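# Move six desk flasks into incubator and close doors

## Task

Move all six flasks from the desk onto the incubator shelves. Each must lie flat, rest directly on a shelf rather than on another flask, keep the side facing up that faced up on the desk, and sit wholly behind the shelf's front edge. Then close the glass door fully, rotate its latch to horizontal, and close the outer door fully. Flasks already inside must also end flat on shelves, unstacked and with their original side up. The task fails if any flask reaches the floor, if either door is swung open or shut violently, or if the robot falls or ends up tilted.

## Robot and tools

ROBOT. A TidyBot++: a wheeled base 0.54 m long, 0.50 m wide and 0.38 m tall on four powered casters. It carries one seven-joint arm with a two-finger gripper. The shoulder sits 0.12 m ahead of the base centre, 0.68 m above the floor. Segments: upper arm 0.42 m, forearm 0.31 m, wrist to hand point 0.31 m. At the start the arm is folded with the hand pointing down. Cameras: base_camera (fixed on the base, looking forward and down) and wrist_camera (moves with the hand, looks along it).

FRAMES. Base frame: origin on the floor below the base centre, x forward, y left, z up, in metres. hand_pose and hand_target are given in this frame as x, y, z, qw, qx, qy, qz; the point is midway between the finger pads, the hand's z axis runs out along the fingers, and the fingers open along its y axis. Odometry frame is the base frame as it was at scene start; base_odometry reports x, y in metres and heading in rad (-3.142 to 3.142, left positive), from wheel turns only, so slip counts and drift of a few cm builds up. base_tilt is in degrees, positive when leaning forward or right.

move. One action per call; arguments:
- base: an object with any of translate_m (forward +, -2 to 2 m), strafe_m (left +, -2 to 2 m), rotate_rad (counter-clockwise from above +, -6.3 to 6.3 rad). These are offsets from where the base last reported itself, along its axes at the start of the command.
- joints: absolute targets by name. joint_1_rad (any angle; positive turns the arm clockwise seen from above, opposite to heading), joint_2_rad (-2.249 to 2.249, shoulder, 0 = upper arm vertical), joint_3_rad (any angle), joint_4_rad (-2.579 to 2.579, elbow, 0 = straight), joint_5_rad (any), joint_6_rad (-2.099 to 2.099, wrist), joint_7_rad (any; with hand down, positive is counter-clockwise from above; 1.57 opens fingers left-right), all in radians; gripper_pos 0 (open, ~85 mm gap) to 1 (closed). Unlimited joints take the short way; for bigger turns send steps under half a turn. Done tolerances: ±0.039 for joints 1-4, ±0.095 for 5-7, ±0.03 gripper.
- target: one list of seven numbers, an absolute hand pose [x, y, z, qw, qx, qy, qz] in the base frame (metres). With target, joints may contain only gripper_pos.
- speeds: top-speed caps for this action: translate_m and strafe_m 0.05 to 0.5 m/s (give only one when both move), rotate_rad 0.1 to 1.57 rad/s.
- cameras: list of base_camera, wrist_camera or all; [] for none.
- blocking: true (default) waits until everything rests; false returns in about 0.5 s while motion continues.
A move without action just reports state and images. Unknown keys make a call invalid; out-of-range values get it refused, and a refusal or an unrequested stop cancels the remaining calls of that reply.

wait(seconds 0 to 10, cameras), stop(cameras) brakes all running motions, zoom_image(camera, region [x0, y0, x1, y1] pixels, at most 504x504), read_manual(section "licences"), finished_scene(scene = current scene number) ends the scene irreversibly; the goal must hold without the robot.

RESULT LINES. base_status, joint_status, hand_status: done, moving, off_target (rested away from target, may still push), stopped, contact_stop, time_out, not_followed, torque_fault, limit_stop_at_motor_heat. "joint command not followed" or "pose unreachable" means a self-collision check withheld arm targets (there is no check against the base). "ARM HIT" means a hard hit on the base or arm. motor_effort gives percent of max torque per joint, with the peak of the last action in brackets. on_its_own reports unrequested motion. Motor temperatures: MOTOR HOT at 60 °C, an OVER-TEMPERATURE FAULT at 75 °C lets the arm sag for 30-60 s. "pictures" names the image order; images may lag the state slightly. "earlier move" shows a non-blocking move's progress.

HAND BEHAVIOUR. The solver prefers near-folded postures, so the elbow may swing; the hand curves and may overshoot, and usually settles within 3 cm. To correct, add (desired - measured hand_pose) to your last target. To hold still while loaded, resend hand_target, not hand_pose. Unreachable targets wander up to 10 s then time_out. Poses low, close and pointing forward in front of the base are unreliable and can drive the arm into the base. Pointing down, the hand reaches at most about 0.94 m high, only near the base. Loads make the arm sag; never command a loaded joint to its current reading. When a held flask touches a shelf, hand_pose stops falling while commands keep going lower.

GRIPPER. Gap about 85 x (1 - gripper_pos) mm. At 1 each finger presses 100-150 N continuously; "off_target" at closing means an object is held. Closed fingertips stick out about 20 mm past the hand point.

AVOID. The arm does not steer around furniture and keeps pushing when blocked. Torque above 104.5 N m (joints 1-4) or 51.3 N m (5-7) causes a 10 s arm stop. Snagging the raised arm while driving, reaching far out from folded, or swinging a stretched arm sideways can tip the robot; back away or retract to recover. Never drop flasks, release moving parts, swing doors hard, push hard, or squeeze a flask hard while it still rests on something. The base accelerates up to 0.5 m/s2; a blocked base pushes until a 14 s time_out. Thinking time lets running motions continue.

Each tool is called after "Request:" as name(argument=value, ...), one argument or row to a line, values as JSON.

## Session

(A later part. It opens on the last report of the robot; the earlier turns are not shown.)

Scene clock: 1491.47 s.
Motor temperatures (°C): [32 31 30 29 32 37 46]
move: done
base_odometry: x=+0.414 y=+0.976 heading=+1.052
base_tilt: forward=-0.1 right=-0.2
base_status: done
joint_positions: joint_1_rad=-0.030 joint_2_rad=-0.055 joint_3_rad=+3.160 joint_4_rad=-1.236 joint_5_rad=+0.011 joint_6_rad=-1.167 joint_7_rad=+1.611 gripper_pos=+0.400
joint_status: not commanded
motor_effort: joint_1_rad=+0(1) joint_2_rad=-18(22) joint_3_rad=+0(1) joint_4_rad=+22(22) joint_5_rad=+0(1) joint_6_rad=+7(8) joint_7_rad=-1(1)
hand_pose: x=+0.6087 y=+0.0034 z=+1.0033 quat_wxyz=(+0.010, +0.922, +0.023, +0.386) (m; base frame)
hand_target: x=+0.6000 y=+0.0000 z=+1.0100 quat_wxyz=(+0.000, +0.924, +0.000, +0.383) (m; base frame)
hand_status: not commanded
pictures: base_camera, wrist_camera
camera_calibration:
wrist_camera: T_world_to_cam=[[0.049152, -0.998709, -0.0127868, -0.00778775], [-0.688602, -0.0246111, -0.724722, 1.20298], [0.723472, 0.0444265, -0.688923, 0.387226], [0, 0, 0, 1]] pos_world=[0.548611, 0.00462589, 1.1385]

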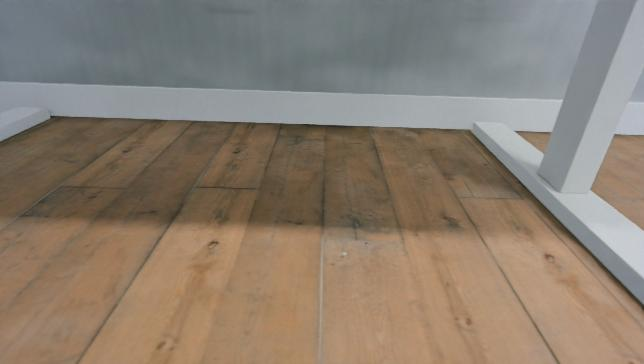

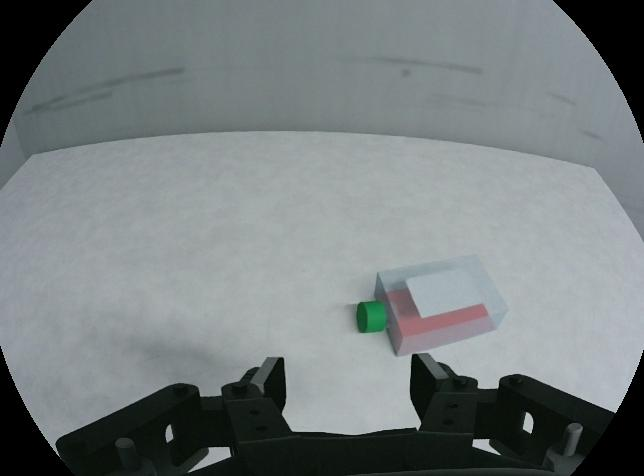

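Request:
move(
  base={"translate_m":0.158,"strafe_m":-0.03},
  speeds={"translate_m":0.2},
  cameras=[],
)

Request:
move(
  joints={"joint_1_rad":0.0,"joint_2_rad":0.42,"joint_3_rad":3.1416,"joint_4_rad":-0.64,"joint_5_rad":0,"joint_6_rad":-2.04,"joint_7_rad":0.32},
  cameras=["wrist_camera"],
)

Scene clock: 1517.80 s.
Motor temperatures (°C): [32 31 30 29 32 37 46]
move: done
base_odometry: x=+0.518 y=+1.098 heading=+1.052
base_tilt: forward=-0.1 right=-0.3
base_status: done
joint_positions: joint_1_rad=-0.030 joint_2_rad=-0.057 joint_3_rad=+3.161 joint_4_rad=-1.235 joint_5_rad=+0.011 joint_6_rad=-1.168 joint_7_rad=+1.611 gripper_pos=+0.400
joint_status: not commanded
motor_effort: joint_1_rad=+0(1) joint_2_rad=-18(22) joint_3_rad=+0(2) joint_4_rad=+22(23) joint_5_rad=+0(1) joint_6_rad=+7(8) joint_7_rad=-1(1)
hand_pose: x=+0.6078 y=+0.0034 z=+1.0045 quat_wxyz=(+0.010, +0.922, +0.023, +0.387) (m; base frame)
hand_target: x=+0.6000 y=+0.0000 z=+1.0100 quat_wxyz=(+0.000, +0.924, +0.000, +0.383) (m; base frame)
hand_status: not commanded
pictures: none
No camera images: "cameras" was empty.

Scene clock: 1520.10 s.
Motor temperatures (°C): [32 31 30 29 32 37 46]
move: done
base_odometry: x=+0.518 y=+1.098 heading=+1.052
base_tilt: forward=+0.0 right=-0.3
base_status: not commanded
joint_positions: joint_1_rad=-0.023 joint_2_rad=+0.406 joint_3_rad=+3.155 joint_4_rad=-0.664 joint_5_rad=+0.011 joint_6_rad=-1.989 joint_7_rad=+0.409 gripper_pos=+0.400
joint_status: all done
motor_effort: joint_1_rad=+0(2) joint_2_rad=-30(33) joint_3_rad=+0(2) joint_4_rad=+17(23) joint_5_rad=+0(1) joint_6_rad=+1(8) joint_7_rad=-1(1)
hand_pose: x=+0.5866 y=+0.0042 z=+0.9091 quat_wxyz=(-0.017, +0.837, -0.546, +0.039) (m; base frame)
hand_target: x=+0.5778 y=+0.0014 z=+0.9087 quat_wxyz=(-0.012, +0.811, -0.585, +0.017) (m; base frame)
hand_status: not commanded
pictures: wrist_camera
camera_calibration:
wrist_camera: T_world_to_cam=[[-0.917619, -0.380048, -0.116358, 0.651587], [-0.375188, 0.924872, -0.0620167, 0.329267], [0.131186, -0.0132517, -0.991269, 0.96093], [0, 0, 0, 1]] pos_world=[0.595385, -0.044162, 1.04878]

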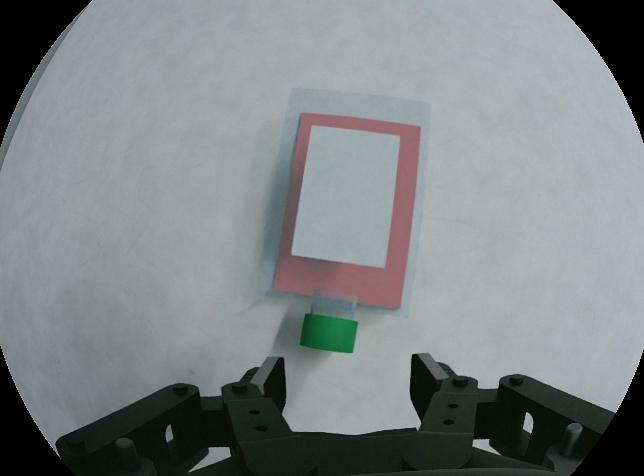

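Request:
move(
  base={"strafe_m":-0.006},
  speeds={"strafe_m":0.05},
  joints={"joint_1_rad":0.0,"joint_2_rad":0.445,"joint_3_rad":3.1416,"joint_4_rad":-0.70,"joint_5_rad":0,"joint_6_rad":-1.98,"joint_7_rad":0.21},
  cameras=["wrist_camera"],
)

Scene clock: 1538.07 s.
Motor temperatures (°C): [32 31 30 29 32 37 46]
move: done
base_odometry: x=+0.523 y=+1.095 heading=+1.053
base_tilt: forward=+0.0 right=-0.2
base_status: done
joint_positions: joint_1_rad=-0.016 joint_2_rad=+0.430 joint_3_rad=+3.152 joint_4_rad=-0.697 joint_5_rad=+0.011 joint_6_rad=-1.990 joint_7_rad=+0.296 gripper_pos=+0.400
joint_status: all done
motor_effort: joint_1_rad=+0(4) joint_2_rad=-31(33) joint_3_rad=+0(2) joint_4_rad=+17(18) joint_5_rad=+0(1) joint_6_rad=+1(3) joint_7_rad=-1(2)
hand_pose: x=+0.5859 y=+0.0019 z=+0.8883 quat_wxyz=(-0.002, +0.804, -0.595, +0.014) (m; base frame)
hand_target: x=+0.5916 y=+0.0013 z=+0.8802 quat_wxyz=(-0.005, +0.777, -0.629, +0.006) (m; base frame)
hand_status: not commanded
pictures: wrist_camera
camera_calibration:
wrist_camera: T_world_to_cam=[[-0.961149, -0.268167, -0.0654156, 0.627595], [-0.26617, 0.963188, -0.0376996, 0.244335], [0.0731173, -0.0188232, -0.997146, 0.979572], [0, 0, 0, 1]] pos_world=[0.596623, -0.0486012, 1.02704]

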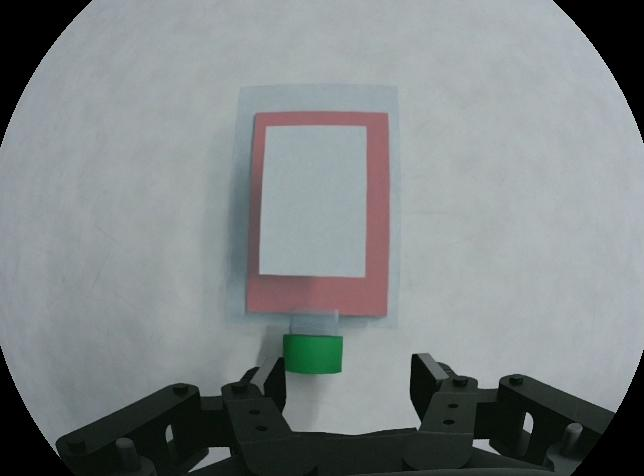

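Request:
move(
  joints={"joint_1_rad":0.0,"joint_2_rad":0.445,"joint_3_rad":3.1416,"joint_4_rad":-0.70,"joint_5_rad":0,"joint_6_rad":-1.90,"joint_7_rad":0.21},
  cameras=[],
)

Request:
move(
  joints={"joint_1_rad":0.0,"joint_2_rad":0.445,"joint_3_rad":3.1416,"joint_4_rad":-0.825,"joint_5_rad":0,"joint_6_rad":-1.85,"joint_7_rad":0.21},
  cameras=["wrist_camera"],
)

Scene clock: 1559.87 s.
Motor temperatures (°C): [32 31 30 29 32 37 46]
move: done
base_odometry: x=+0.523 y=+1.095 heading=+1.053
base_tilt: forward=-0.1 right=-0.2
base_status: not commanded
joint_positions: joint_1_rad=-0.016 joint_2_rad=+0.430 joint_3_rad=+3.152 joint_4_rad=-0.697 joint_5_rad=+0.011 joint_6_rad=-1.920 joint_7_rad=+0.296 gripper_pos=+0.400
joint_status: all done
motor_effort: joint_1_rad=-1(1) joint_2_rad=-32(33) joint_3_rad=+0(1) joint_4_rad=+17(18) joint_5_rad=+0(0) joint_6_rad=+2(4) joint_7_rad=-1(1)
hand_pose: x=+0.6080 y=+0.0019 z=+0.8893 quat_wxyz=(-0.023, +0.803, -0.594, +0.042) (m; base frame)
hand_target: x=+0.6164 y=+0.0014 z=+0.8816 quat_wxyz=(-0.030, +0.776, -0.628, +0.038) (m; base frame)
hand_status: not commanded
pictures: none
No camera images: "cameras" was empty.

Scene clock: 1560.87 s.
Motor temperatures (°C): [32 31 30 29 32 37 46]
move: done
base_odometry: x=+0.523 y=+1.095 heading=+1.053
base_tilt: forward=-0.1 right=-0.2
base_status: not commanded
joint_positions: joint_1_rad=-0.016 joint_2_rad=+0.434 joint_3_rad=+3.152 joint_4_rad=-0.818 joint_5_rad=+0.011 joint_6_rad=-1.897 joint_7_rad=+0.296 gripper_pos=+0.400
joint_status: all done
motor_effort: joint_1_rad=+0(1) joint_2_rad=-32(34) joint_3_rad=+0(1) joint_4_rad=+18(19) joint_5_rad=+0(1) joint_6_rad=+0(3) joint_7_rad=-1(2)
hand_pose: x=+0.5920 y=+0.0016 z=+0.8509 quat_wxyz=(+0.008, +0.804, -0.594, +0.001) (m; base frame)
hand_target: x=+0.6071 y=+0.0014 z=+0.8435 quat_wxyz=(-0.007, +0.777, -0.629, +0.008) (m; base frame)
hand_status: not commanded
pictures: wrist_camera
camera_calibration:
wrist_camera: T_world_to_cam=[[-0.962526, -0.269037, -0.034113, 0.605279], [-0.268099, 0.962934, -0.0296779, 0.239101], [0.040833, -0.0194201, -0.998977, 0.96254], [0, 0, 0, 1]] pos_world=[0.607396, -0.0487039, 0.9893]

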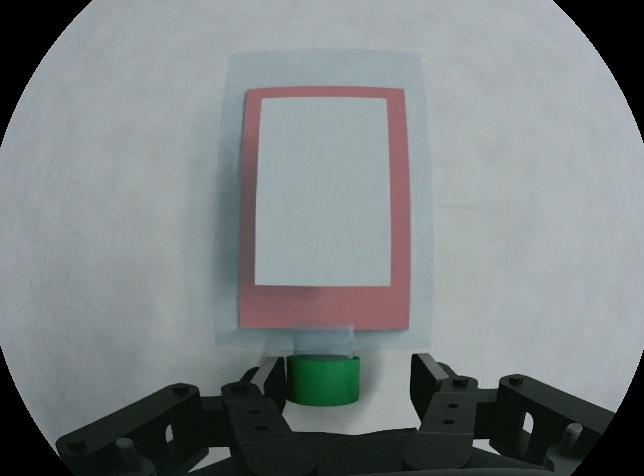

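Request:
move(
  base={"translate_m":0.010},
  speeds={"translate_m":0.05},
  cameras=["wrist_camera"],
)

Request:
move(
  joints={"gripper_pos":0.85},
  cameras=[],
)

Request:
move(
  joints={"joint_1_rad":0.0,"joint_2_rad":0.42,"joint_3_rad":3.1416,"joint_4_rad":-0.68,"joint_5_rad":0,"joint_6_rad":-2.04,"joint_7_rad":0.21},
  cameras=["wrist_camera"],
)

Scene clock: 1567.37 s.
Motor temperatures (°C): [32 31 30 29 32 37 46]
move: done
base_odometry: x=+0.528 y=+1.104 heading=+1.052
base_tilt: forward=-0.1 right=-0.2
base_status: done
joint_positions: joint_1_rad=-0.014 joint_2_rad=+0.438 joint_3_rad=+3.151 joint_4_rad=-0.818 joint_5_rad=+0.011 joint_6_rad=-1.895 joint_7_rad=+0.296 gripper_pos=+0.400
joint_status: not commanded
motor_effort: joint_1_rad=+0(4) joint_2_rad=-32(35) joint_3_rad=+0(2) joint_4_rad=+18(18) joint_5_rad=+0(1) joint_6_rad=+0(1) joint_7_rad=-1(1)
hand_pose: x=+0.5935 y=+0.0014 z=+0.8487 quat_wxyz=(+0.009, +0.804, -0.594, +0.000) (m; base frame)
hand_target: x=+0.6071 y=+0.0014 z=+0.8435 quat_wxyz=(-0.007, +0.777, -0.629, +0.008) (m; base frame)
hand_status: not commanded
pictures: wrist_camera
camera_calibration:
wrist_camera: T_world_to_cam=[[-0.962736, -0.268578, -0.0316993, 0.604531], [-0.267726, 0.963068, -0.0286771, 0.23857], [0.0382306, -0.0191218, -0.999086, 0.961886], [0, 0, 0, 1]] pos_world=[0.609102, -0.0490024, 0.987012]

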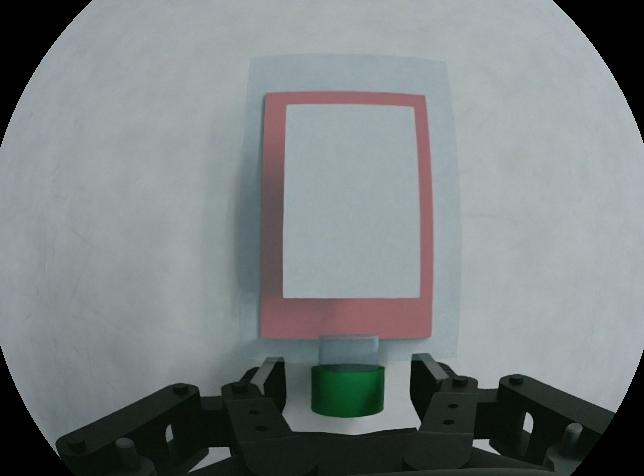

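Scene clock: 1568.17 s.
Motor temperatures (°C): [32 31 30 29 32 37 46]
move: off_target
base_odometry: x=+0.528 y=+1.104 heading=+1.052
base_tilt: forward=-0.1 right=-0.2
base_status: not commanded
joint_positions: joint_1_rad=-0.014 joint_2_rad=+0.437 joint_3_rad=+3.151 joint_4_rad=-0.818 joint_5_rad=+0.011 joint_6_rad=-1.895 joint_7_rad=+0.296 gripper_pos=+0.704
joint_status: gripper_pos off_target (ended at +0.704, target +0.850)
motor_effort: joint_1_rad=-1(1) joint_2_rad=-31(33) joint_3_rad=+0(1) joint_4_rad=+16(18) joint_5_rad=+0(2) joint_6_rad=+0(1) joint_7_rad=-1(1)
hand_pose: x=+0.5933 y=+0.0016 z=+0.8495 quat_wxyz=(+0.008, +0.804, -0.594, +0.001) (m; base frame)
hand_target: x=+0.6071 y=+0.0014 z=+0.8435 quat_wxyz=(-0.007, +0.777, -0.629, +0.008) (m; base frame)
hand_status: not commanded
pictures: none
No camera images: "cameras" was empty.

Scene clock: 1569.20 s.
Motor temperatures (°C): [32 31 30 29 32 37 46]
move: done
base_odometry: x=+0.528 y=+1.104 heading=+1.052
base_tilt: forward=+0.0 right=-0.3
base_status: not commanded
joint_positions: joint_1_rad=-0.014 joint_2_rad=+0.435 joint_3_rad=+3.151 joint_4_rad=-0.703 joint_5_rad=+0.011 joint_6_rad=-1.994 joint_7_rad=+0.296 gripper_pos=+0.704
joint_status: all done
motor_effort: joint_1_rad=+0(1) joint_2_rad=-33(35) joint_3_rad=+0(1) joint_4_rad=+17(20) joint_5_rad=+0(1) joint_6_rad=+1(2) joint_7_rad=+0(2)
hand_pose: x=+0.5847 y=+0.0018 z=+0.8839 quat_wxyz=(+0.003, +0.804, -0.595, +0.008) (m; base frame)
hand_target: x=+0.5712 y=+0.0014 z=+0.8973 quat_wxyz=(-0.001, +0.777, -0.629, +0.001) (m; base frame)
hand_status: not commanded
pictures: wrist_camera
camera_calibration:
wrist_camera: T_world_to_cam=[[-0.962041, -0.26819, -0.0505159, 0.613563], [-0.266775, 0.963192, -0.0330539, 0.240148], [0.0575212, -0.0183228, -0.998176, 0.985382], [0, 0, 0, 1]] pos_world=[0.597657, -0.0487025, 1.02252]

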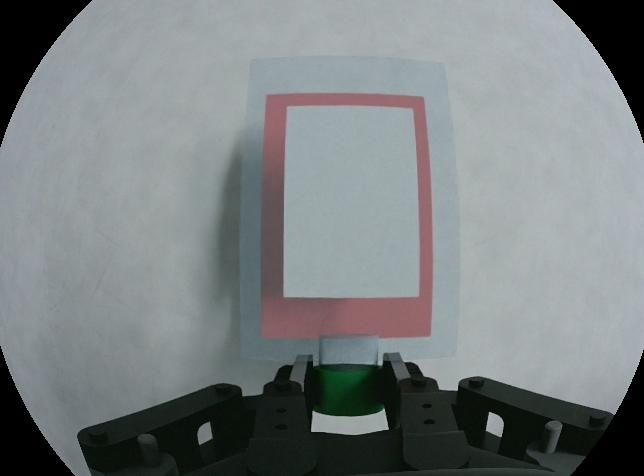

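Request:
move(
  joints={"joint_7_rad":1.66},
  cameras=["wrist_camera"],
)

Request:
move(
  joints={"joint_1_rad":0.0,"joint_2_rad":0.43,"joint_3_rad":3.1416,"joint_4_rad":-0.81,"joint_5_rad":0,"joint_6_rad":-1.87,"joint_7_rad":1.66},
  cameras=["wrist_camera"],
)

Scene clock: 1578.67 s.
Motor temperatures (°C): [32 31 30 29 32 37 46]
move: done
base_odometry: x=+0.528 y=+1.104 heading=+1.052
base_tilt: forward=-0.1 right=-0.2
base_status: not commanded
joint_positions: joint_1_rad=-0.014 joint_2_rad=+0.435 joint_3_rad=+3.151 joint_4_rad=-0.703 joint_5_rad=+0.011 joint_6_rad=-1.994 joint_7_rad=+1.573 gripper_pos=+0.704
joint_status: all done
motor_effort: joint_1_rad=+0(1) joint_2_rad=-33(34) joint_3_rad=+0(0) joint_4_rad=+18(18) joint_5_rad=+0(1) joint_6_rad=+1(2) joint_7_rad=+0(2)
hand_pose: x=+0.5847 y=+0.0018 z=+0.8839 quat_wxyz=(+0.007, +1.000, +0.002, +0.005) (m; base frame)
hand_target: x=+0.5712 y=+0.0014 z=+0.8973 quat_wxyz=(+0.000, +0.999, +0.045, +0.001) (m; base frame)
hand_status: not commanded
pictures: wrist_camera
camera_calibration:
wrist_camera: T_world_to_cam=[[-0.0219444, -0.999256, -0.0317094, 0.0485611], [-0.999378, 0.0228009, -0.0269072, 0.664721], [0.0276102, 0.0310992, -0.999135, 1.00355], [0, 0, 0, 1]] pos_world=[0.637665, 0.002159, 1.02211]

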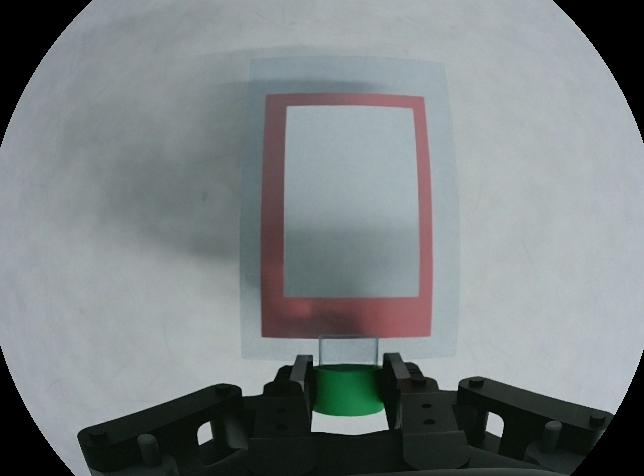

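Scene clock: 1579.67 s.
Motor temperatures (°C): [32 31 30 29 32 37 46]
move: done
base_odometry: x=+0.528 y=+1.104 heading=+1.052
base_tilt: forward=+0.0 right=-0.3
base_status: not commanded
joint_positions: joint_1_rad=-0.014 joint_2_rad=+0.435 joint_3_rad=+3.151 joint_4_rad=-0.807 joint_5_rad=+0.011 joint_6_rad=-1.914 joint_7_rad=+1.573 gripper_pos=+0.704
joint_status: all done
motor_effort: joint_1_rad=+0(1) joint_2_rad=-33(35) joint_3_rad=+0(2) joint_4_rad=+18(19) joint_5_rad=+0(1) joint_6_rad=+1(2) joint_7_rad=+0(1)
hand_pose: x=+0.5896 y=+0.0016 z=+0.8537 quat_wxyz=(+0.007, +1.000, +0.002, -0.007) (m; base frame)
hand_target: x=+0.6016 y=+0.0014 z=+0.8552 quat_wxyz=(+0.001, +0.999, +0.045, +0.016) (m; base frame)
hand_status: not commanded
pictures: wrist_camera
camera_calibration:
wrist_camera: T_world_to_cam=[[-0.0214802, -0.999298, -0.0306898, 0.0463329], [-0.999761, 0.0215961, -0.00345205, 0.649046], [0.0041124, 0.0306083, -0.999523, 0.987428], [0, 0, 0, 1]] pos_world=[0.645825, 0.00205994, 0.990619]

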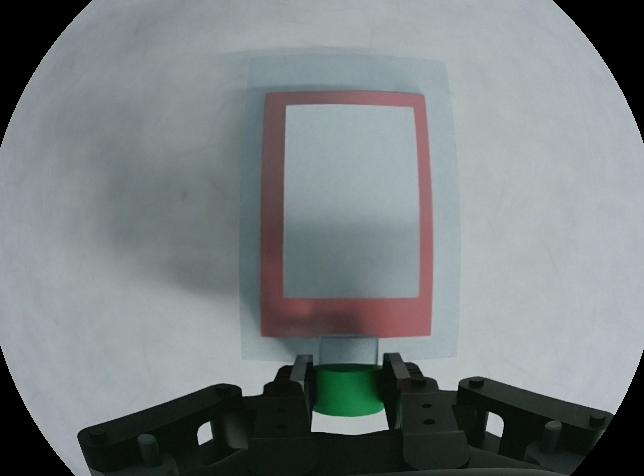

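Request:
move(
  joints={"joint_1_rad":0.0,"joint_2_rad":0.435,"joint_3_rad":3.1416,"joint_4_rad":-0.832,"joint_5_rad":0,"joint_6_rad":-1.86,"joint_7_rad":1.66},
  cameras=[],
)

Request:
move(
  joints={"gripper_pos":0.4},
  cameras=[],
)

Request:
move(
  joints={"joint_1_rad":0.0,"joint_2_rad":0.42,"joint_3_rad":3.1416,"joint_4_rad":-0.6,"joint_5_rad":0,"joint_6_rad":-2.06,"joint_7_rad":1.66},
  cameras=["wrist_camera"],
)

Scene clock: 1591.77 s.
Motor temperatures (°C): [32 31 30 29 32 37 46]
move: done
base_odometry: x=+0.528 y=+1.104 heading=+1.052
base_tilt: forward=-0.1 right=-0.2
base_status: not commanded
joint_positions: joint_1_rad=-0.014 joint_2_rad=+0.435 joint_3_rad=+3.151 joint_4_rad=-0.822 joint_5_rad=+0.011 joint_6_rad=-1.905 joint_7_rad=+1.573 gripper_pos=+0.704
joint_status: all done
motor_effort: joint_1_rad=+0(1) joint_2_rad=-29(33) joint_3_rad=+0(1) joint_4_rad=+16(18) joint_5_rad=-1(1) joint_6_rad=+1(1) joint_7_rad=-1(1)
hand_pose: x=+0.5890 y=+0.0016 z=+0.8493 quat_wxyz=(+0.007, +1.000, +0.003, -0.010) (m; base frame)
hand_target: x=+0.6008 y=+0.0014 z=+0.8462 quat_wxyz=(+0.000, +0.999, +0.045, +0.007) (m; base frame)
hand_status: not commanded
pictures: none
No camera images: "cameras" was empty.

Scene clock: 1592.57 s.
Motor temperatures (°C): [32 31 30 29 32 37 46]
move: done
base_odometry: x=+0.528 y=+1.104 heading=+1.052
base_tilt: forward=-0.1 right=-0.2
base_status: not commanded
joint_positions: joint_1_rad=-0.014 joint_2_rad=+0.435 joint_3_rad=+3.151 joint_4_rad=-0.826 joint_5_rad=+0.011 joint_6_rad=-1.905 joint_7_rad=+1.573 gripper_pos=+0.400
joint_status: all done
motor_effort: joint_1_rad=+0(1) joint_2_rad=-32(34) joint_3_rad=+0(0) joint_4_rad=+18(18) joint_5_rad=+0(1) joint_6_rad=+0(1) joint_7_rad=-1(1)
hand_pose: x=+0.5883 y=+0.0015 z=+0.8482 quat_wxyz=(+0.007, +1.000, +0.003, -0.012) (m; base frame)
hand_target: x=+0.6008 y=+0.0014 z=+0.8462 quat_wxyz=(+0.000, +0.999, +0.045, +0.007) (m; base frame)
hand_status: not commanded
pictures: none
No camera images: "cameras" was empty.

Scene clock: 1593.83 s.
Motor temperatures (°C): [32 31 30 29 32 37 46]
move: done
base_odometry: x=+0.528 y=+1.104 heading=+1.052
base_tilt: forward=+0.0 right=-0.2
base_status: not commanded
joint_positions: joint_1_rad=-0.014 joint_2_rad=+0.434 joint_3_rad=+3.151 joint_4_rad=-0.622 joint_5_rad=+0.011 joint_6_rad=-2.012 joint_7_rad=+1.573 gripper_pos=+0.400
joint_status: all done
motor_effort: joint_1_rad=+0(1) joint_2_rad=-32(35) joint_3_rad=+0(1) joint_4_rad=+17(19) joint_5_rad=+0(1) joint_6_rad=+1(2) joint_7_rad=-1(2)
hand_pose: x=+0.5927 y=+0.0019 z=+0.9079 quat_wxyz=(+0.007, +0.999, +0.002, +0.037) (m; base frame)
hand_target: x=+0.5776 y=+0.0014 z=+0.9198 quat_wxyz=(+0.001, +0.999, +0.045, +0.031) (m; base frame)
hand_status: not commanded
pictures: wrist_camera
camera_calibration:
wrist_camera: T_world_to_cam=[[-0.0193008, -0.999252, -0.0335213, 0.0497168], [-0.995546, 0.0223021, -0.0916023, 0.729849], [0.0922814, 0.031604, -0.995231, 0.985466], [0, 0, 0, 1]] pos_world=[0.636618, 0.00225775, 1.04929]

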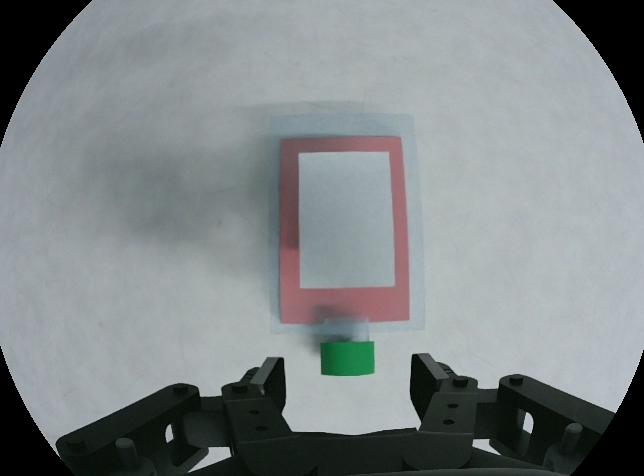

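Request:
move(
  base={"translate_m":-0.15},
  speeds={"translate_m":0.2},
  cameras=[],
)

Request:
move(
  joints={"joint_1_rad":0.01,"joint_2_rad":-0.05,"joint_3_rad":3.1416,"joint_4_rad":-1.74,"joint_5_rad":0,"joint_6_rad":-0.27,"joint_7_rad":1.66},
)

Scene clock: 1601.53 s.
Motor temperatures (°C): [32 32 30 29 32 37 46]
move: done
base_odometry: x=+0.454 y=+0.974 heading=+1.052
base_tilt: forward=-0.1 right=-0.2
base_status: done
joint_positions: joint_1_rad=-0.012 joint_2_rad=+0.430 joint_3_rad=+3.149 joint_4_rad=-0.621 joint_5_rad=+0.011 joint_6_rad=-2.017 joint_7_rad=+1.574 gripper_pos=+0.400
joint_status: not commanded
motor_effort: joint_1_rad=+0(4) joint_2_rad=-31(36) joint_3_rad=+0(2) joint_4_rad=+17(18) joint_5_rad=+0(1) joint_6_rad=+2(3) joint_7_rad=+1(1)
hand_pose: x=+0.5903 y=+0.0012 z=+0.9101 quat_wxyz=(+0.006, +0.999, +0.001, +0.037) (m; base frame)
hand_target: x=+0.5776 y=+0.0014 z=+0.9198 quat_wxyz=(+0.001, +0.999, +0.045, +0.031) (m; base frame)
hand_status: not commanded
pictures: none
No camera images: "cameras" was empty.

Scene clock: 1604.47 s.
Motor temperatures (°C): [32 32 30 29 32 37 46]
move: done
base_odometry: x=+0.454 y=+0.974 heading=+1.052
base_tilt: forward=-0.1 right=-0.3
base_status: not commanded
joint_positions: joint_1_rad=-0.012 joint_2_rad=-0.021 joint_3_rad=+3.149 joint_4_rad=-1.733 joint_5_rad=+0.011 joint_6_rad=-0.330 joint_7_rad=+1.574 gripper_pos=+0.400
joint_status: all done
motor_effort: joint_1_rad=+0(1) joint_2_rad=-22(33) joint_3_rad=+0(2) joint_4_rad=+24(25) joint_5_rad=-1(2) joint_6_rad=+8(9) joint_7_rad=-1(2)
hand_pose: x=+0.6990 y=+0.0024 z=+0.9168 quat_wxyz=(+0.004, +0.853, +0.006, +0.522) (m; base frame)
hand_target: x=+0.6981 y=-0.0044 z=+0.9465 quat_wxyz=(+0.028, +0.830, +0.033, +0.556) (m; base frame)
hand_status: not commanded
pictures: base_camera, wrist_camera
camera_calibration:
wrist_camera: T_world_to_cam=[[0.0351602, -0.998916, -0.0305025, 0.0117421], [-0.438789, 0.0119919, -0.89851, 1.18704], [0.897902, 0.044976, -0.437892, -0.0896296], [0, 0, 0, 1]] pos_world=[0.600927, 0.00152573, 1.02768]

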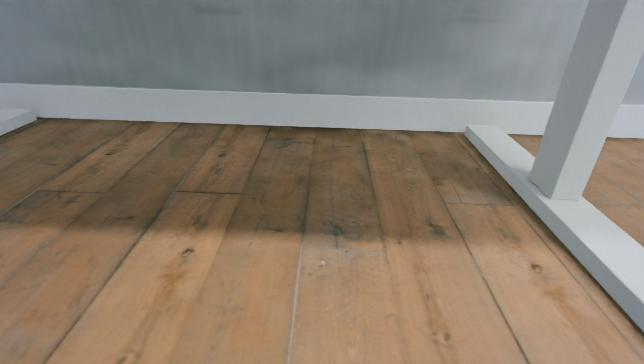

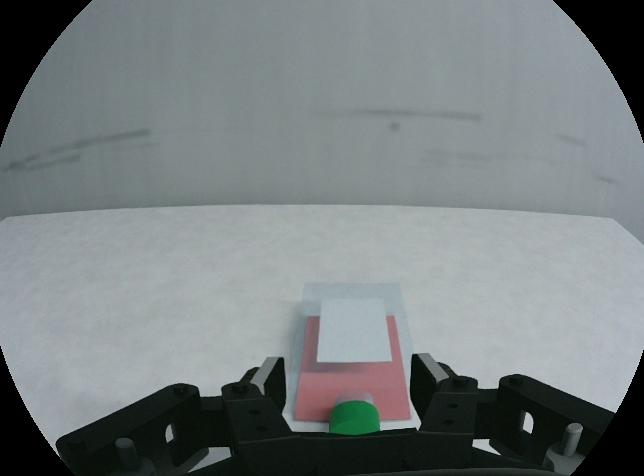

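Request:
move(
  base={"translate_m":-0.007,"strafe_m":-0.007},
  speeds={"translate_m":0.05},
  joints={"joint_1_rad":0.01,"joint_2_rad":0.075,"joint_3_rad":3.1416,"joint_4_rad":-1.8,"joint_5_rad":0,"joint_6_rad":-0.095,"joint_7_rad":1.66},
  cameras=[],
)

Request:
move(
  joints={"joint_1_rad":0.01,"joint_2_rad":0.148,"joint_3_rad":3.1416,"joint_4_rad":-1.787,"joint_5_rad":0,"joint_6_rad":-0.065,"joint_7_rad":1.66},
  cameras=["wrist_camera"],
)

Scene clock: 1614.10 s.
Motor temperatures (°C): [32 32 30 29 32 37 46]
move: done
base_odometry: x=+0.456 y=+0.964 heading=+1.052
base_tilt: forward=-0.1 right=-0.2
base_status: done
joint_positions: joint_1_rad=-0.007 joint_2_rad=+0.067 joint_3_rad=+3.148 joint_4_rad=-1.798 joint_5_rad=+0.011 joint_6_rad=-0.153 joint_7_rad=+1.574 gripper_pos=+0.400
joint_status: all done
motor_effort: joint_1_rad=+0(3) joint_2_rad=-25(28) joint_3_rad=+0(3) joint_4_rad=+23(25) joint_5_rad=+0(1) joint_6_rad=+9(10) joint_7_rad=-1(2)
hand_pose: x=+0.7289 y=+0.0016 z=+0.8760 quat_wxyz=(+0.004, +0.846, +0.006, +0.533) (m; base frame)
hand_target: x=+0.7373 y=-0.0048 z=+0.8863 quat_wxyz=(+0.027, +0.833, +0.033, +0.552) (m; base frame)
hand_status: not commanded
pictures: none
No camera images: "cameras" was empty.

Scene clock: 1615.00 s.
Motor temperatures (°C): [32 32 30 29 32 37 46]
move: done
base_odometry: x=+0.456 y=+0.964 heading=+1.052
base_tilt: forward=+0.0 right=-0.2
base_status: not commanded
joint_positions: joint_1_rad=-0.007 joint_2_rad=+0.136 joint_3_rad=+3.148 joint_4_rad=-1.798 joint_5_rad=+0.011 joint_6_rad=-0.122 joint_7_rad=+1.574 gripper_pos=+0.400
joint_status: all done
motor_effort: joint_1_rad=+0(1) joint_2_rad=-27(29) joint_3_rad=+0(1) joint_4_rad=+23(24) joint_5_rad=+0(1) joint_6_rad=+8(9) joint_7_rad=-1(1)
hand_pose: x=+0.7455 y=+0.0018 z=+0.8418 quat_wxyz=(+0.004, +0.856, +0.006, +0.517) (m; base frame)
hand_target: x=+0.7578 y=-0.0050 z=+0.8564 quat_wxyz=(+0.027, +0.841, +0.033, +0.540) (m; base frame)
hand_status: not commanded
pictures: wrist_camera
camera_calibration:
wrist_camera: T_world_to_cam=[[0.0342976, -0.998945, -0.0305266, 0.0077914], [-0.451002, 0.0117875, -0.892445, 1.1442], [0.891864, 0.0443763, -0.450122, -0.149428], [0, 0, 0, 1]] pos_world=[0.649037, 0.000927056, 0.954109]

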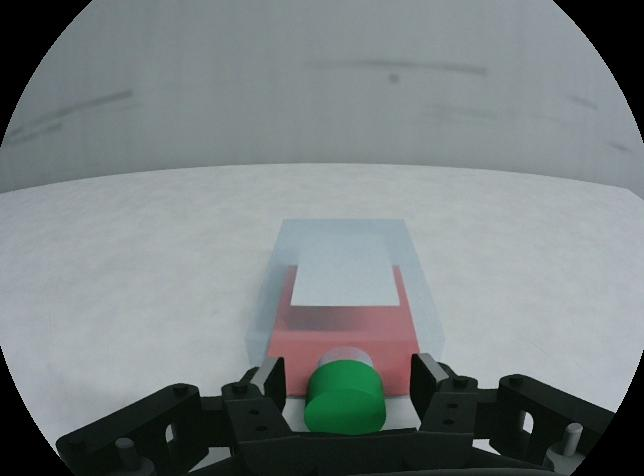

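Request:
move(
  joints={"gripper_pos":0.85},
  cameras=[],
)

Request:
move(
  joints={"joint_1_rad":0.01,"joint_2_rad":0.06,"joint_3_rad":3.1416,"joint_4_rad":-1.67,"joint_5_rad":0,"joint_6_rad":-0.27,"joint_7_rad":1.66},
  cameras=[],
)

Request:
move(
  joints={"joint_1_rad":0.01,"joint_2_rad":-0.24,"joint_3_rad":3.1416,"joint_4_rad":-1.635,"joint_5_rad":0,"joint_6_rad":-0.61,"joint_7_rad":1.66},
  cameras=["wrist_camera"],
)

Request:
move(
  base={"translate_m":-1.225},
  cameras=[],
)

Request:
move(
  base={"rotate_rad":-1.596},
  speeds={"rotate_rad":1.0},
  cameras=[],
)

Request:
move(
  base={"translate_m":0.95},
)

Scene clock: 1628.63 s.
Motor temperatures (°C): [32 32 30 29 32 37 46]
move: off_target
base_odometry: x=+0.456 y=+0.964 heading=+1.052
base_tilt: forward=+0.0 right=-0.3
base_status: not commanded
joint_positions: joint_1_rad=-0.007 joint_2_rad=+0.136 joint_3_rad=+3.148 joint_4_rad=-1.798 joint_5_rad=+0.011 joint_6_rad=-0.121 joint_7_rad=+1.574 gripper_pos=+0.686
joint_status: gripper_pos off_target (ended at +0.686, target +0.850)
motor_effort: joint_1_rad=+0(1) joint_2_rad=-27(27) joint_3_rad=+0(0) joint_4_rad=+23(23) joint_5_rad=-1(1) joint_6_rad=+9(9) joint_7_rad=+0(1)
hand_pose: x=+0.7456 y=+0.0018 z=+0.8421 quat_wxyz=(+0.004, +0.856, +0.006, +0.517) (m; base frame)
hand_target: x=+0.7578 y=-0.0050 z=+0.8564 quat_wxyz=(+0.027, +0.841, +0.033, +0.540) (m; base frame)
hand_status: not commanded
pictures: none
No camera images: "cameras" was empty.

Scene clock: 1629.90 s.
Motor temperatures (°C): [32 32 30 29 32 37 46]
move: done
base_odometry: x=+0.456 y=+0.964 heading=+1.052
base_tilt: forward=-0.1 right=-0.2
base_status: not commanded
joint_positions: joint_1_rad=-0.007 joint_2_rad=+0.083 joint_3_rad=+3.148 joint_4_rad=-1.695 joint_5_rad=+0.011 joint_6_rad=-0.240 joint_7_rad=+1.574 gripper_pos=+0.686
joint_status: all done
motor_effort: joint_1_rad=+0(2) joint_2_rad=-25(30) joint_3_rad=+0(1) joint_4_rad=+24(26) joint_5_rad=-1(1) joint_6_rad=+9(10) joint_7_rad=+0(1)
hand_pose: x=+0.7424 y=+0.0013 z=+0.9022 quat_wxyz=(+0.005, +0.846, +0.006, +0.533) (m; base frame)
hand_target: x=+0.7377 y=-0.0048 z=+0.9224 quat_wxyz=(+0.027, +0.841, +0.033, +0.540) (m; base frame)
hand_status: not commanded
pictures: none
No camera images: "cameras" was empty.

Scene clock: 1631.60 s.
Motor temperatures (°C): [32 32 30 29 32 37 46]
move: done
base_odometry: x=+0.456 y=+0.964 heading=+1.052
base_tilt: forward=-0.1 right=-0.2
base_status: not commanded
joint_positions: joint_1_rad=-0.007 joint_2_rad=-0.226 joint_3_rad=+3.148 joint_4_rad=-1.660 joint_5_rad=+0.011 joint_6_rad=-0.573 joint_7_rad=+1.574 gripper_pos=+0.686
joint_status: all done
motor_effort: joint_1_rad=+0(1) joint_2_rad=-15(29) joint_3_rad=+0(2) joint_4_rad=+25(26) joint_5_rad=+0(2) joint_6_rad=+10(10) joint_7_rad=-2(2)
hand_pose: x=+0.6185 y=-0.0003 z=+1.0033 quat_wxyz=(+0.005, +0.843, +0.004, +0.537) (m; base frame)
hand_target: x=+0.6109 y=-0.0036 z=+1.0145 quat_wxyz=(+0.027, +0.842, +0.033, +0.538) (m; base frame)
hand_status: not commanded
pictures: wrist_camera
camera_calibration:
wrist_camera: T_world_to_cam=[[0.030995, -0.999051, -0.0305974, 0.0171099], [-0.406554, 0.0153641, -0.913497, 1.22465], [0.913101, 0.0407533, -0.405692, -0.0210445], [0, 0, 0, 1]] pos_world=[0.516571, -0.000864294, 1.1107]

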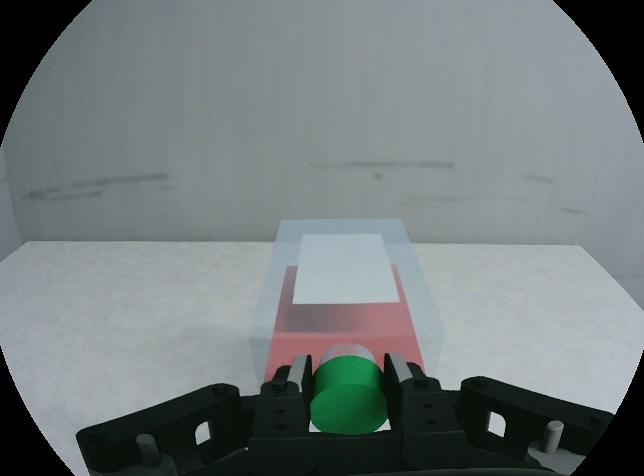

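Scene clock: 1635.10 s.
Motor temperatures (°C): [32 32 30 29 32 37 46]
move: done
base_odometry: x=-0.151 y=-0.100 heading=+1.052
base_tilt: forward=-0.1 right=-0.2
base_status: done
joint_positions: joint_1_rad=-0.007 joint_2_rad=-0.229 joint_3_rad=+3.147 joint_4_rad=-1.660 joint_5_rad=+0.011 joint_6_rad=-0.578 joint_7_rad=+1.574 gripper_pos=+0.686
joint_status: not commanded
motor_effort: joint_1_rad=+0(2) joint_2_rad=-15(19) joint_3_rad=+0(3) joint_4_rad=+24(26) joint_5_rad=+0(1) joint_6_rad=+10(10) joint_7_rad=-1(1)
hand_pose: x=+0.6169 y=-0.0003 z=+1.0034 quat_wxyz=(+0.005, +0.844, +0.004, +0.537) (m; base frame)
hand_target: x=+0.6109 y=-0.0036 z=+1.0145 quat_wxyz=(+0.027, +0.842, +0.033, +0.538) (m; base frame)
hand_status: not commanded
pictures: none
No camera images: "cameras" was empty.

Scene clock: 1637.63 s.
Motor temperatures (°C): [32 32 30 29 32 37 46]
move: done
base_odometry: x=-0.151 y=-0.100 heading=-0.542
base_tilt: forward=-0.1 right=-0.2
base_status: done
joint_positions: joint_1_rad=-0.002 joint_2_rad=-0.229 joint_3_rad=+3.144 joint_4_rad=-1.660 joint_5_rad=+0.011 joint_6_rad=-0.578 joint_7_rad=+1.574 gripper_pos=+0.686
joint_status: not commanded
motor_effort: joint_1_rad=+0(2) joint_2_rad=-14(17) joint_3_rad=+0(3) joint_4_rad=+25(25) joint_5_rad=-1(1) joint_6_rad=+9(10) joint_7_rad=+0(1)
hand_pose: x=+0.6168 y=-0.0010 z=+1.0034 quat_wxyz=(+0.006, +0.844, +0.003, +0.537) (m; base frame)
hand_target: x=+0.6109 y=-0.0036 z=+1.0145 quat_wxyz=(+0.027, +0.842, +0.033, +0.538) (m; base frame)
hand_status: not commanded
pictures: none
No camera images: "cameras" was empty.

Scene clock: 1640.63 s.
Motor temperatures (°C): [32 31 30 29 32 37 46]
move: done
base_odometry: x=+0.663 y=-0.590 heading=-0.544
base_tilt: forward=-0.1 right=-0.1
base_status: done
joint_positions: joint_1_rad=-0.001 joint_2_rad=-0.231 joint_3_rad=+3.144 joint_4_rad=-1.660 joint_5_rad=+0.011 joint_6_rad=-0.579 joint_7_rad=+1.574 gripper_pos=+0.686
joint_status: not commanded
motor_effort: joint_1_rad=+0(1) joint_2_rad=-14(18) joint_3_rad=+0(2) joint_4_rad=+24(25) joint_5_rad=-1(1) joint_6_rad=+9(10) joint_7_rad=-1(1)
hand_pose: x=+0.6159 y=-0.0011 z=+1.0042 quat_wxyz=(+0.006, +0.844, +0.003, +0.537) (m; base frame)
hand_target: x=+0.6109 y=-0.0036 z=+1.0145 quat_wxyz=(+0.027, +0.842, +0.033, +0.538) (m; base frame)
hand_status: not commanded
pictures: base_camera, wrist_camera
camera_calibration:
wrist_camera: T_world_to_cam=[[0.0288269, -0.999141, -0.0297675, 0.01701], [-0.40747, 0.0154475, -0.913088, 1.22452], [0.912763, 0.0384508, -0.406675, -0.0171972], [0, 0, 0, 1]] pos_world=[0.514161, -0.00125904, 1.1116]

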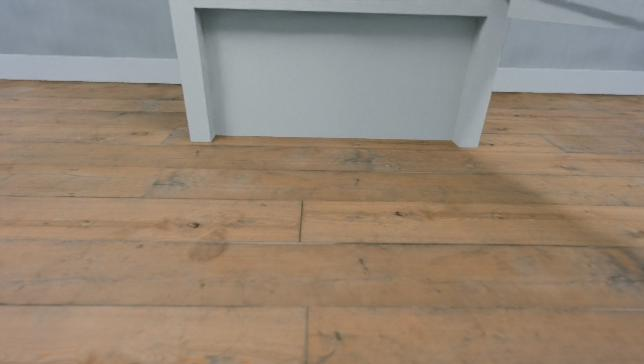

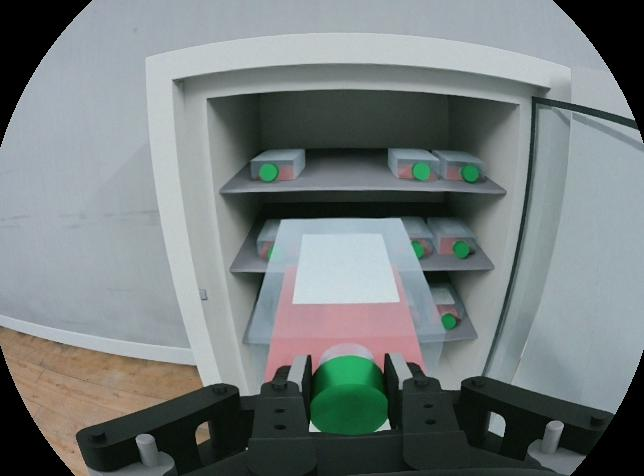

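Request:
move(
  base={"translate_m":0.3,"strafe_m":-0.014,"rotate_rad":-0.008},
  speeds={"translate_m":0.25},
  cameras=["wrist_camera"],
)

Request:
move(
  base={"translate_m":0.264},
  speeds={"translate_m":0.15},
)

Scene clock: 1653.63 s.
Motor temperatures (°C): [32 31 30 29 32 37 46]
move: done
base_odometry: x=+0.913 y=-0.758 heading=-0.552
base_tilt: forward=-0.1 right=-0.2
base_status: done
joint_positions: joint_1_rad=-0.001 joint_2_rad=-0.232 joint_3_rad=+3.143 joint_4_rad=-1.660 joint_5_rad=+0.011 joint_6_rad=-0.580 joint_7_rad=+1.574 gripper_pos=+0.686
joint_status: not commanded
motor_effort: joint_1_rad=+0(2) joint_2_rad=-14(19) joint_3_rad=+0(3) joint_4_rad=+25(25) joint_5_rad=+0(1) joint_6_rad=+10(10) joint_7_rad=-1(1)
hand_pose: x=+0.6156 y=-0.0009 z=+1.0043 quat_wxyz=(+0.006, +0.844, +0.003, +0.537) (m; base frame)
hand_target: x=+0.6109 y=-0.0036 z=+1.0145 quat_wxyz=(+0.027, +0.842, +0.033, +0.538) (m; base frame)
hand_status: not commanded
pictures: wrist_camera
camera_calibration:
wrist_camera: T_world_to_cam=[[0.0291741, -0.999139, -0.0294861, 0.0166328], [-0.407462, 0.0150493, -0.913098, 1.22458], [0.912756, 0.0386533, -0.406673, -0.0168457], [0, 0, 0, 1]] pos_world=[0.513863, -0.00115956, 1.11181]

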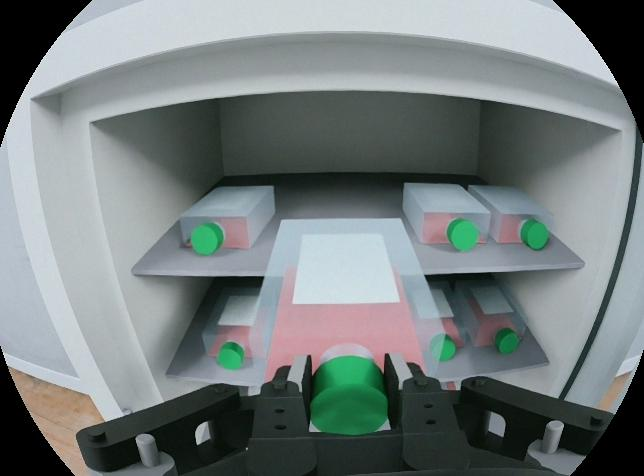

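Scene clock: 1656.03 s.
Motor temperatures (°C): [32 31 30 29 32 37 46]
move: done
base_odometry: x=+1.137 y=-0.896 heading=-0.553
base_tilt: forward=-0.1 right=-0.3
base_status: done
joint_positions: joint_1_rad=-0.001 joint_2_rad=-0.233 joint_3_rad=+3.143 joint_4_rad=-1.660 joint_5_rad=+0.011 joint_6_rad=-0.580 joint_7_rad=+1.574 gripper_pos=+0.686
joint_status: not commanded
motor_effort: joint_1_rad=+0(1) joint_2_rad=-14(18) joint_3_rad=+0(2) joint_4_rad=+24(25) joint_5_rad=+0(1) joint_6_rad=+10(10) joint_7_rad=+0(1)
hand_pose: x=+0.6153 y=-0.0009 z=+1.0047 quat_wxyz=(+0.006, +0.843, +0.003, +0.537) (m; base frame)
hand_target: x=+0.6109 y=-0.0036 z=+1.0145 quat_wxyz=(+0.027, +0.842, +0.033, +0.538) (m; base frame)
hand_status: not commanded
pictures: base_camera, wrist_camera
camera_calibration:
wrist_camera: T_world_to_cam=[[0.0291934, -0.999139, -0.0294721, 0.0166278], [-0.406888, 0.015053, -0.913354, 1.22468], [0.913012, 0.0386557, -0.406098, -0.0171291], [0, 0, 0, 1]] pos_world=[0.513463, -0.00115956, 1.1121]

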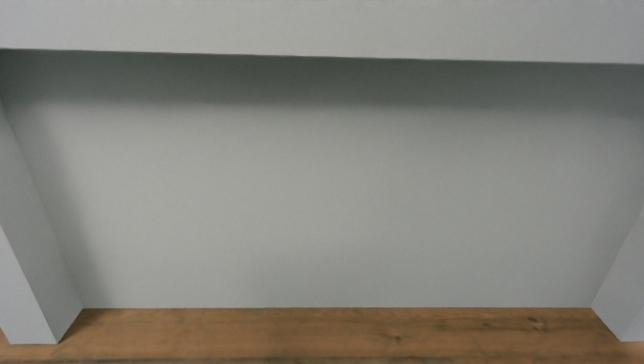

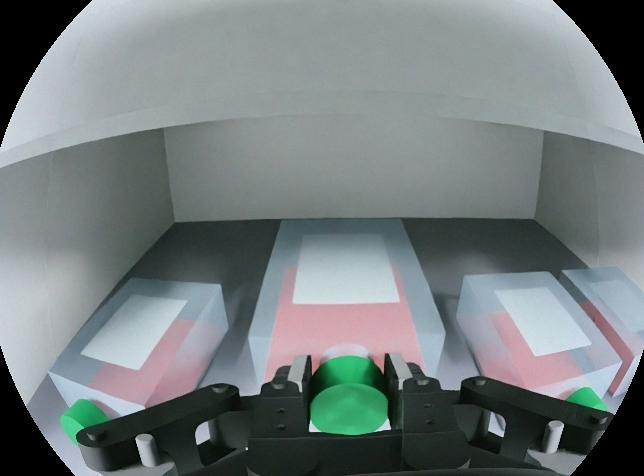

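Request:
move(
  joints={"joint_1_rad":0.0,"joint_2_rad":-0.236,"joint_3_rad":3.1416,"joint_4_rad":-1.71,"joint_5_rad":0,"joint_6_rad":-0.52,"joint_7_rad":1.66},
  cameras=["wrist_camera"],
)

Request:
move(
  joints={"joint_1_rad":0.0,"joint_2_rad":-0.236,"joint_3_rad":3.1416,"joint_4_rad":-1.732,"joint_5_rad":0,"joint_6_rad":-0.52,"joint_7_rad":1.66},
  cameras=[],
)

Request:
move(
  joints={"joint_1_rad":0.0,"joint_2_rad":-0.236,"joint_3_rad":3.1416,"joint_4_rad":-1.742,"joint_5_rad":0,"joint_6_rad":-0.535,"joint_7_rad":1.66},
  cameras=["wrist_camera"],
)

Scene clock: 1670.07 s.
Motor temperatures (°C): [32 31 30 29 32 37 46]
move: done
base_odometry: x=+1.137 y=-0.896 heading=-0.553
base_tilt: forward=+0.0 right=-0.2
base_status: not commanded
joint_positions: joint_1_rad=-0.001 joint_2_rad=-0.233 joint_3_rad=+3.143 joint_4_rad=-1.717 joint_5_rad=+0.011 joint_6_rad=-0.560 joint_7_rad=+1.574 gripper_pos=+0.686
joint_status: all done
motor_effort: joint_1_rad=+0(1) joint_2_rad=-15(16) joint_3_rad=+0(1) joint_4_rad=+25(26) joint_5_rad=+0(1) joint_6_rad=+9(10) joint_7_rad=-1(1)
hand_pose: x=+0.6124 y=-0.0008 z=+0.9767 quat_wxyz=(+0.006, +0.853, +0.003, +0.522) (m; base frame)
hand_target: x=+0.6173 y=+0.0014 z=+0.9934 quat_wxyz=(+0.024, +0.839, +0.037, +0.542) (m; base frame)
hand_status: not commanded
pictures: wrist_camera
camera_calibration:
wrist_camera: T_world_to_cam=[[0.0283232, -0.999133, -0.0305139, 0.0175612], [-0.439892, 0.014953, -0.897926, 1.20309], [0.897604, 0.0388549, -0.439087, 0.01586], [0, 0, 0, 1]] pos_world=[0.514494, -0.00106003, 1.08778]

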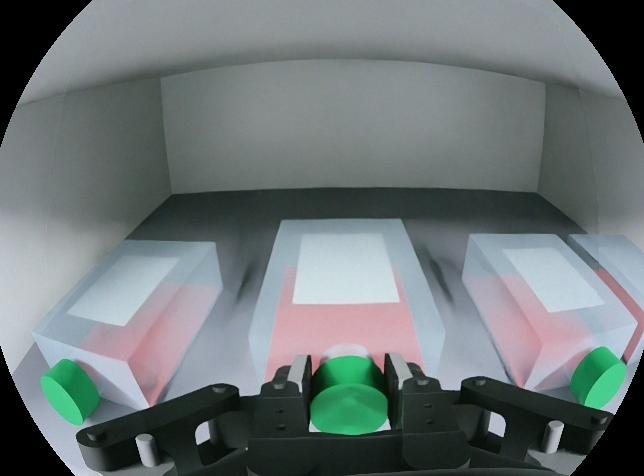

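Scene clock: 1670.67 s.
Motor temperatures (°C): [32 31 30 29 32 37 46]
move: done
base_odometry: x=+1.137 y=-0.896 heading=-0.553
base_tilt: forward=-0.1 right=-0.2
base_status: not commanded
joint_positions: joint_1_rad=-0.001 joint_2_rad=-0.233 joint_3_rad=+3.143 joint_4_rad=-1.731 joint_5_rad=+0.011 joint_6_rad=-0.558 joint_7_rad=+1.574 gripper_pos=+0.686
joint_status: all done
motor_effort: joint_1_rad=+0(1) joint_2_rad=-13(15) joint_3_rad=+0(1) joint_4_rad=+23(26) joint_5_rad=+0(1) joint_6_rad=+8(10) joint_7_rad=-1(1)
hand_pose: x=+0.6109 y=-0.0008 z=+0.9687 quat_wxyz=(+0.006, +0.856, +0.003, +0.516) (m; base frame)
hand_target: x=+0.6151 y=+0.0014 z=+0.9803 quat_wxyz=(+0.024, +0.845, +0.038, +0.533) (m; base frame)
hand_status: not commanded
pictures: none
No camera images: "cameras" was empty.

Scene clock: 1671.17 s.
Motor temperatures (°C): [32 31 30 29 32 37 46]
move: done
base_odometry: x=+1.137 y=-0.896 heading=-0.553
base_tilt: forward=+0.0 right=-0.2
base_status: not commanded
joint_positions: joint_1_rad=-0.001 joint_2_rad=-0.233 joint_3_rad=+3.143 joint_4_rad=-1.731 joint_5_rad=+0.011 joint_6_rad=-0.558 joint_7_rad=+1.574 gripper_pos=+0.686
joint_status: all done
motor_effort: joint_1_rad=+0(1) joint_2_rad=-11(13) joint_3_rad=+0(1) joint_4_rad=+21(24) joint_5_rad=+0(1) joint_6_rad=+7(8) joint_7_rad=-1(1)
hand_pose: x=+0.6109 y=-0.0008 z=+0.9686 quat_wxyz=(+0.006, +0.856, +0.003, +0.516) (m; base frame)
hand_target: x=+0.6118 y=+0.0014 z=+0.9702 quat_wxyz=(+0.023, +0.852, +0.038, +0.522) (m; base frame)
hand_status: not commanded
pictures: wrist_camera
camera_calibration:
wrist_camera: T_world_to_cam=[[0.0279743, -0.999135, -0.0307843, 0.0178257], [-0.451426, 0.0148498, -0.892185, 1.1966], [0.89187, 0.0388551, -0.45062, 0.0283366], [0, 0, 0, 1]] pos_world=[0.514406, -0.00106004, 1.08091]

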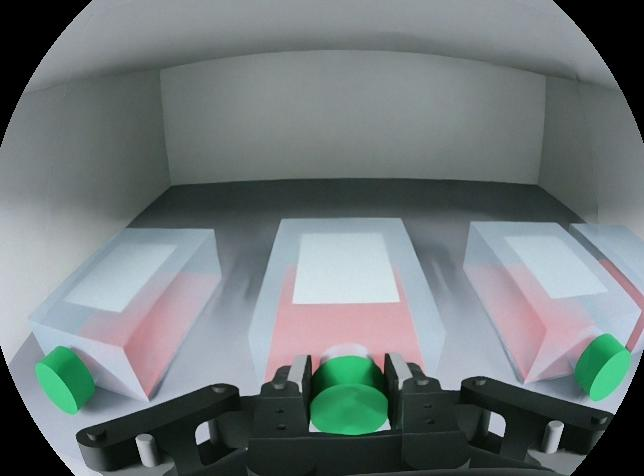

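Request:
move(
  joints={"gripper_pos":0.4},
  cameras=[],
)

Request:
move(
  base={"translate_m":-0.2},
  speeds={"translate_m":0.15},
)

Scene clock: 1693.90 s.
Motor temperatures (°C): [32 31 30 29 32 37 46]
move: done
base_odometry: x=+1.137 y=-0.896 heading=-0.553
base_tilt: forward=+0.0 right=-0.2
base_status: not commanded
joint_positions: joint_1_rad=-0.001 joint_2_rad=-0.233 joint_3_rad=+3.143 joint_4_rad=-1.739 joint_5_rad=+0.011 joint_6_rad=-0.558 joint_7_rad=+1.574 gripper_pos=+0.400
joint_status: all done
motor_effort: joint_1_rad=+0(1) joint_2_rad=-15(15) joint_3_rad=+0(0) joint_4_rad=+24(24) joint_5_rad=+0(1) joint_6_rad=+8(9) joint_7_rad=-1(1)
hand_pose: x=+0.6099 y=-0.0008 z=+0.9638 quat_wxyz=(+0.006, +0.858, +0.003, +0.513) (m; base frame)
hand_target: x=+0.6118 y=+0.0014 z=+0.9702 quat_wxyz=(+0.023, +0.852, +0.038, +0.522) (m; base frame)
hand_status: not commanded
pictures: none
No camera images: "cameras" was empty.

Scene clock: 1695.87 s.
Motor temperatures (°C): [32 31 30 29 32 37 46]
move: done
base_odometry: x=+0.967 y=-0.791 heading=-0.554
base_tilt: forward=-0.1 right=-0.2
base_status: done
joint_positions: joint_1_rad=-0.001 joint_2_rad=-0.233 joint_3_rad=+3.143 joint_4_rad=-1.739 joint_5_rad=+0.011 joint_6_rad=-0.558 joint_7_rad=+1.574 gripper_pos=+0.400
joint_status: not commanded
motor_effort: joint_1_rad=+0(1) joint_2_rad=-14(19) joint_3_rad=+0(1) joint_4_rad=+24(24) joint_5_rad=-1(1) joint_6_rad=+8(9) joint_7_rad=+0(1)
hand_pose: x=+0.6098 y=-0.0008 z=+0.9639 quat_wxyz=(+0.006, +0.858, +0.003, +0.513) (m; base frame)
hand_target: x=+0.6118 y=+0.0014 z=+0.9702 quat_wxyz=(+0.023, +0.852, +0.038, +0.522) (m; base frame)
hand_status: not commanded
pictures: base_camera, wrist_camera
camera_calibration:
wrist_camera: T_world_to_cam=[[0.027733, -0.999134, -0.031004, 0.0180723], [-0.45836, 0.0148526, -0.888642, 1.1928], [0.888334, 0.0388557, -0.457552, 0.0360431], [0, 0, 0, 1]] pos_world=[0.514213, -0.00106004, 1.07703]

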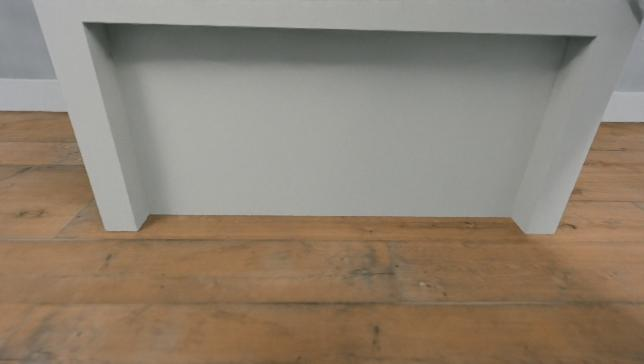

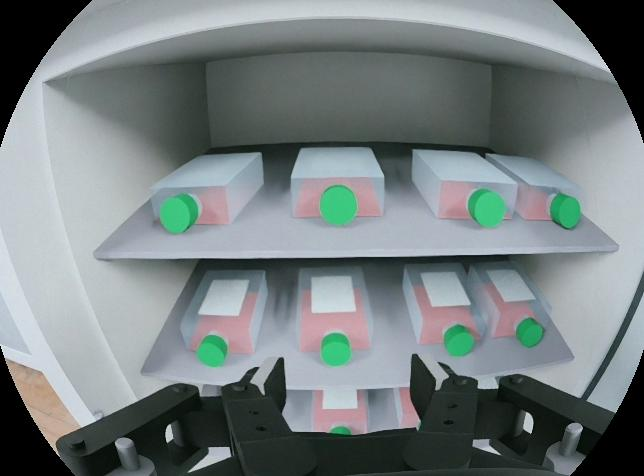

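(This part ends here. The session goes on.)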